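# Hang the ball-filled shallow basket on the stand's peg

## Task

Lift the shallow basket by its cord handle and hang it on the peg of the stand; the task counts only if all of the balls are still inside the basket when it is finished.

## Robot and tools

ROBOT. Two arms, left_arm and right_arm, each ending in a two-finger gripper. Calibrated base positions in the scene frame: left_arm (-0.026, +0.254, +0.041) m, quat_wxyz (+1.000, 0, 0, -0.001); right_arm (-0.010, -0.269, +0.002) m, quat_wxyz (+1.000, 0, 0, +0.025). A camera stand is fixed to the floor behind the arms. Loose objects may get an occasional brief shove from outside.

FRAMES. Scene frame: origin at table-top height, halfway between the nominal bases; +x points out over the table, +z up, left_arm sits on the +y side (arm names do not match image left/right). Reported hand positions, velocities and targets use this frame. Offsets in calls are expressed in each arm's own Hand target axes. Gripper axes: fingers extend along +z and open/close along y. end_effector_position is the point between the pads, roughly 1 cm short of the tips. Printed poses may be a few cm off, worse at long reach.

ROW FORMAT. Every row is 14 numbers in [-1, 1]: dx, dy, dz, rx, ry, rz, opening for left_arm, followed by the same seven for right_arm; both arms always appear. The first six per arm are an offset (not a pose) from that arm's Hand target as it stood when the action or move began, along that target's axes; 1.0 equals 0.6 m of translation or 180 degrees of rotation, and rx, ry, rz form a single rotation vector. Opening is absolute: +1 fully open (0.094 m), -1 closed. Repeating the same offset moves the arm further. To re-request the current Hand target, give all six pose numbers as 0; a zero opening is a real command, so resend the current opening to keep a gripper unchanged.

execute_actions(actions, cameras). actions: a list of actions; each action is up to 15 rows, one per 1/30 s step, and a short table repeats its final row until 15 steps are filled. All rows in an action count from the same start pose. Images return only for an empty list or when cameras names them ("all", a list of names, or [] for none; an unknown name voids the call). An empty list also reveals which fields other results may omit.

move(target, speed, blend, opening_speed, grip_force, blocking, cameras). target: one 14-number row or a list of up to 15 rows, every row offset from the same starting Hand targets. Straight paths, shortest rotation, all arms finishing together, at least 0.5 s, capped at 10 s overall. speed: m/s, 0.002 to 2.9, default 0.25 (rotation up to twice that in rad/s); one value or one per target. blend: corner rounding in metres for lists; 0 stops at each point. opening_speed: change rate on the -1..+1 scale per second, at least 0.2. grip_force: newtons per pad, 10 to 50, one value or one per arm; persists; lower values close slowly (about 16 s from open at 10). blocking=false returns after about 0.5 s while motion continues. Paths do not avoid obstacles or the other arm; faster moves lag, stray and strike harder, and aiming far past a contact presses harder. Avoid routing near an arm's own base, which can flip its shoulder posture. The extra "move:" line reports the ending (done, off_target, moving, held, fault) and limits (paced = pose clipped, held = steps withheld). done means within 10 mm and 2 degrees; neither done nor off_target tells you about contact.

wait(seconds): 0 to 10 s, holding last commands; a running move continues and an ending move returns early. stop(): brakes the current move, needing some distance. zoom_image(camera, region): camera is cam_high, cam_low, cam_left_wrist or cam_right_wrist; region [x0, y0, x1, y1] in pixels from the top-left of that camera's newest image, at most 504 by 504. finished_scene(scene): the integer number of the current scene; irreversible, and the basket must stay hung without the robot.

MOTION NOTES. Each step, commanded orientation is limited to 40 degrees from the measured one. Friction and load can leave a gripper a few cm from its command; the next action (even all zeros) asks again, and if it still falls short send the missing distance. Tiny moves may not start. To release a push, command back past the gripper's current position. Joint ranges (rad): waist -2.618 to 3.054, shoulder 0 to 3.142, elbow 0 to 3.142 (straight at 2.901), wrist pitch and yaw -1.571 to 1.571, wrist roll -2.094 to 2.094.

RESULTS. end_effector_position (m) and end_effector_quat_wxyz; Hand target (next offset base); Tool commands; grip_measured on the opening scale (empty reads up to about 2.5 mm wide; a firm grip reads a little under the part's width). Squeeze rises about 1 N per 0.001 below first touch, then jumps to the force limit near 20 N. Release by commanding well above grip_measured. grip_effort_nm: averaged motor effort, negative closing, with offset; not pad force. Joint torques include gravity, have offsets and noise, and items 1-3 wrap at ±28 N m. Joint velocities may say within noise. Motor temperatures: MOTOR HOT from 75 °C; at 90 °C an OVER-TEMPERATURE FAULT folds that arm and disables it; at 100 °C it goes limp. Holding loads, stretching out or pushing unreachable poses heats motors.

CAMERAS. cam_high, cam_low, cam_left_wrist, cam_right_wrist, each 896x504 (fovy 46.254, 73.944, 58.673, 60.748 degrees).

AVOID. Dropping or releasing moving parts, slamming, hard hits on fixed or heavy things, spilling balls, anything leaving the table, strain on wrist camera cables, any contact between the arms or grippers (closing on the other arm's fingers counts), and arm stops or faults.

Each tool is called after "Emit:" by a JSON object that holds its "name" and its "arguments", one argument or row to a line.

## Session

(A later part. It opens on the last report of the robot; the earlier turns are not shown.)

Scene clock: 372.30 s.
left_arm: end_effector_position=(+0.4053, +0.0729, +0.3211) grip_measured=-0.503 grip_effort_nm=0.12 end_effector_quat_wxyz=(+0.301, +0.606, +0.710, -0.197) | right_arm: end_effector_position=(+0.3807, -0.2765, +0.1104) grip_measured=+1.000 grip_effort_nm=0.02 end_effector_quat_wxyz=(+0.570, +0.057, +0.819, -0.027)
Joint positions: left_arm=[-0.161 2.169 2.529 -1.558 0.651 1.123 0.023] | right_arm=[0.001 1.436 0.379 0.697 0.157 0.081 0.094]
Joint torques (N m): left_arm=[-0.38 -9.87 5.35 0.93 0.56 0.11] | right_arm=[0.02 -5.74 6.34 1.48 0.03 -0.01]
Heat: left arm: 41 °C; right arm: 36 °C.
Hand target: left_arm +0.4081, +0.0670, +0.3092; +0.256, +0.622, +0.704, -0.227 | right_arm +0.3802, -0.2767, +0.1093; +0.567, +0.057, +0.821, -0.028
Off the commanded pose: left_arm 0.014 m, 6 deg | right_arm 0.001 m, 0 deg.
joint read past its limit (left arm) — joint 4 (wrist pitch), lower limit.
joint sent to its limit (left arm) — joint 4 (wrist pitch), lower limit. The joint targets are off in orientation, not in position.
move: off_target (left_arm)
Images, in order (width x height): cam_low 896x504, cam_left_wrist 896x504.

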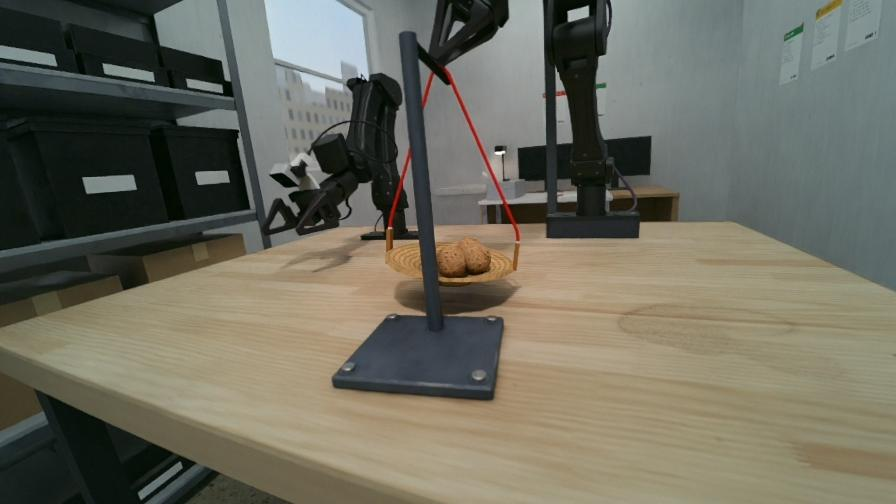

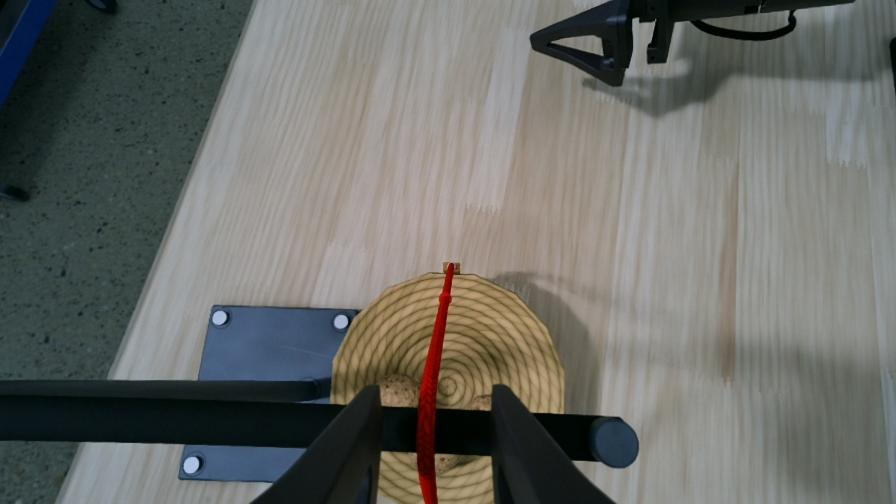

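Emit:
{"name": "move", "arguments": {
  "target": [
    [-0.0214,0,-0.0255,0,0,0,-0.2,0,0,0,0,0,0,1],
    [-0.0214,0,-0.2,0,0,0,-0.2,0,0,0,0,0,0,1],
    [0.06,-0.12,-0.26,0,0,0,-0.2,0,0,0,0,0,0,1]
  ],
  "speed": [0.04,0.08,0.12],
  "blend": [0.008,0.03,0],
  "cameras": ["cam_high","cam_low","cam_left_wrist"]
}}

Emit:
{"name": "zoom_image", "arguments": {
  "camera": "cam_high",
  "region": [340, 220, 580, 420]
}}

Scene clock: 383.57 s.
left_arm: end_effector_position=(+0.3264, +0.1868, +0.4012) grip_measured=-0.203 grip_effort_nm=0.12 end_effector_quat_wxyz=(+0.397, +0.549, +0.723, -0.131) | right_arm: end_effector_position=(+0.3807, -0.2765, +0.1104) grip_measured=+1.000 grip_effort_nm=0.02 end_effector_quat_wxyz=(+0.570, +0.057, +0.819, -0.027)
Joint positions: left_arm=[0.165 1.692 2.138 -1.555 0.758 1.276 0.037] | right_arm=[0.001 1.436 0.379 0.697 0.157 0.081 0.094]
Joint torques (N m): left_arm=[0.36 -9.29 4.45 1.03 0.58 0.11] | right_arm=[0.06 -5.75 6.32 1.47 0.04 -0.02]
Heat: left arm: 41 °C; right arm: 36 °C.
Hand target: left_arm +0.3210, +0.1850, +0.4056; +0.256, +0.622, +0.704, -0.227 | right_arm +0.3802, -0.2767, +0.1093; +0.567, +0.057, +0.821, -0.028
Off the commanded pose: left_arm 0.007 m, 21 deg | right_arm 0.001 m, 0 deg.
joint sent to its limit (left arm) — joint 4 (wrist pitch), lower limit. The joint targets are off in orientation, not in position.
move: off_target (left_arm)
Images, in order (width x height): cam_high 896x504, cam_low 896x504, cam_left_wrist 896x504.

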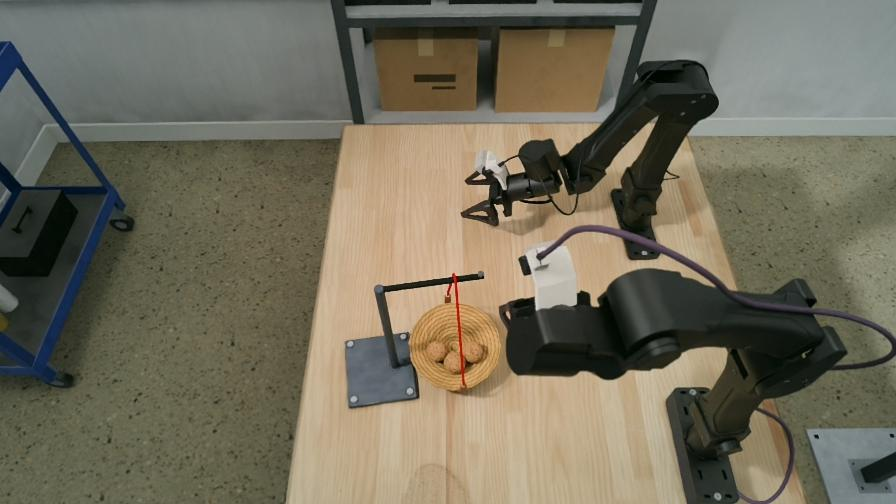

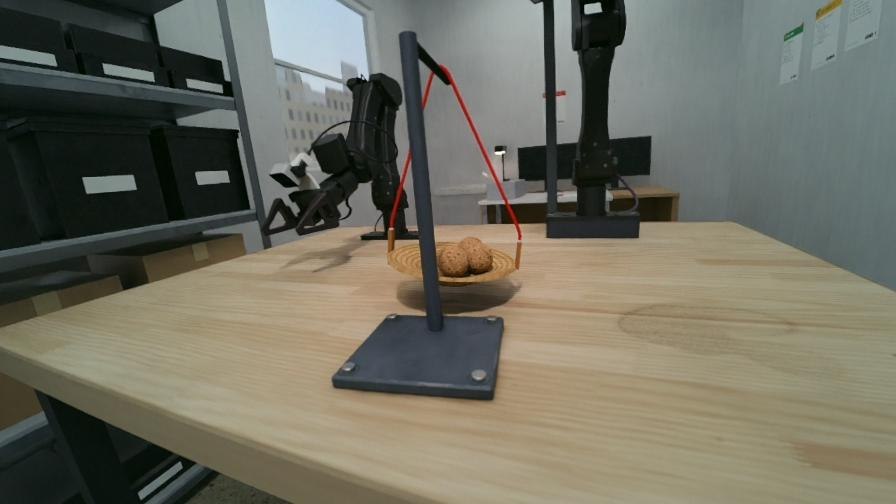

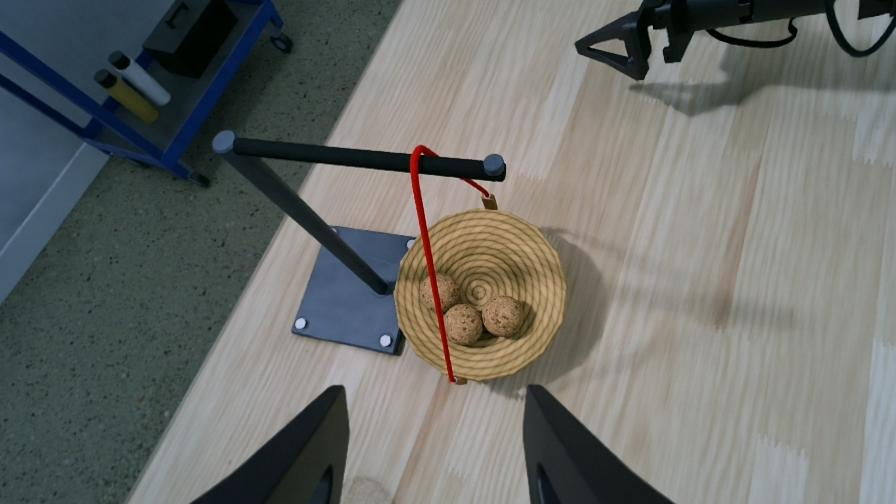

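Scaled by 2.100 from the camera's 896x504 image, which has a finer 1280x720 frame.

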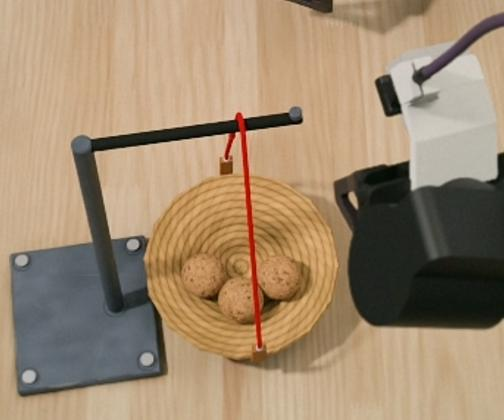

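Hung securely.

Emit:
{"name": "finished_scene", "arguments": {
  "scene": 2
}}

The scene is finished: the task was done.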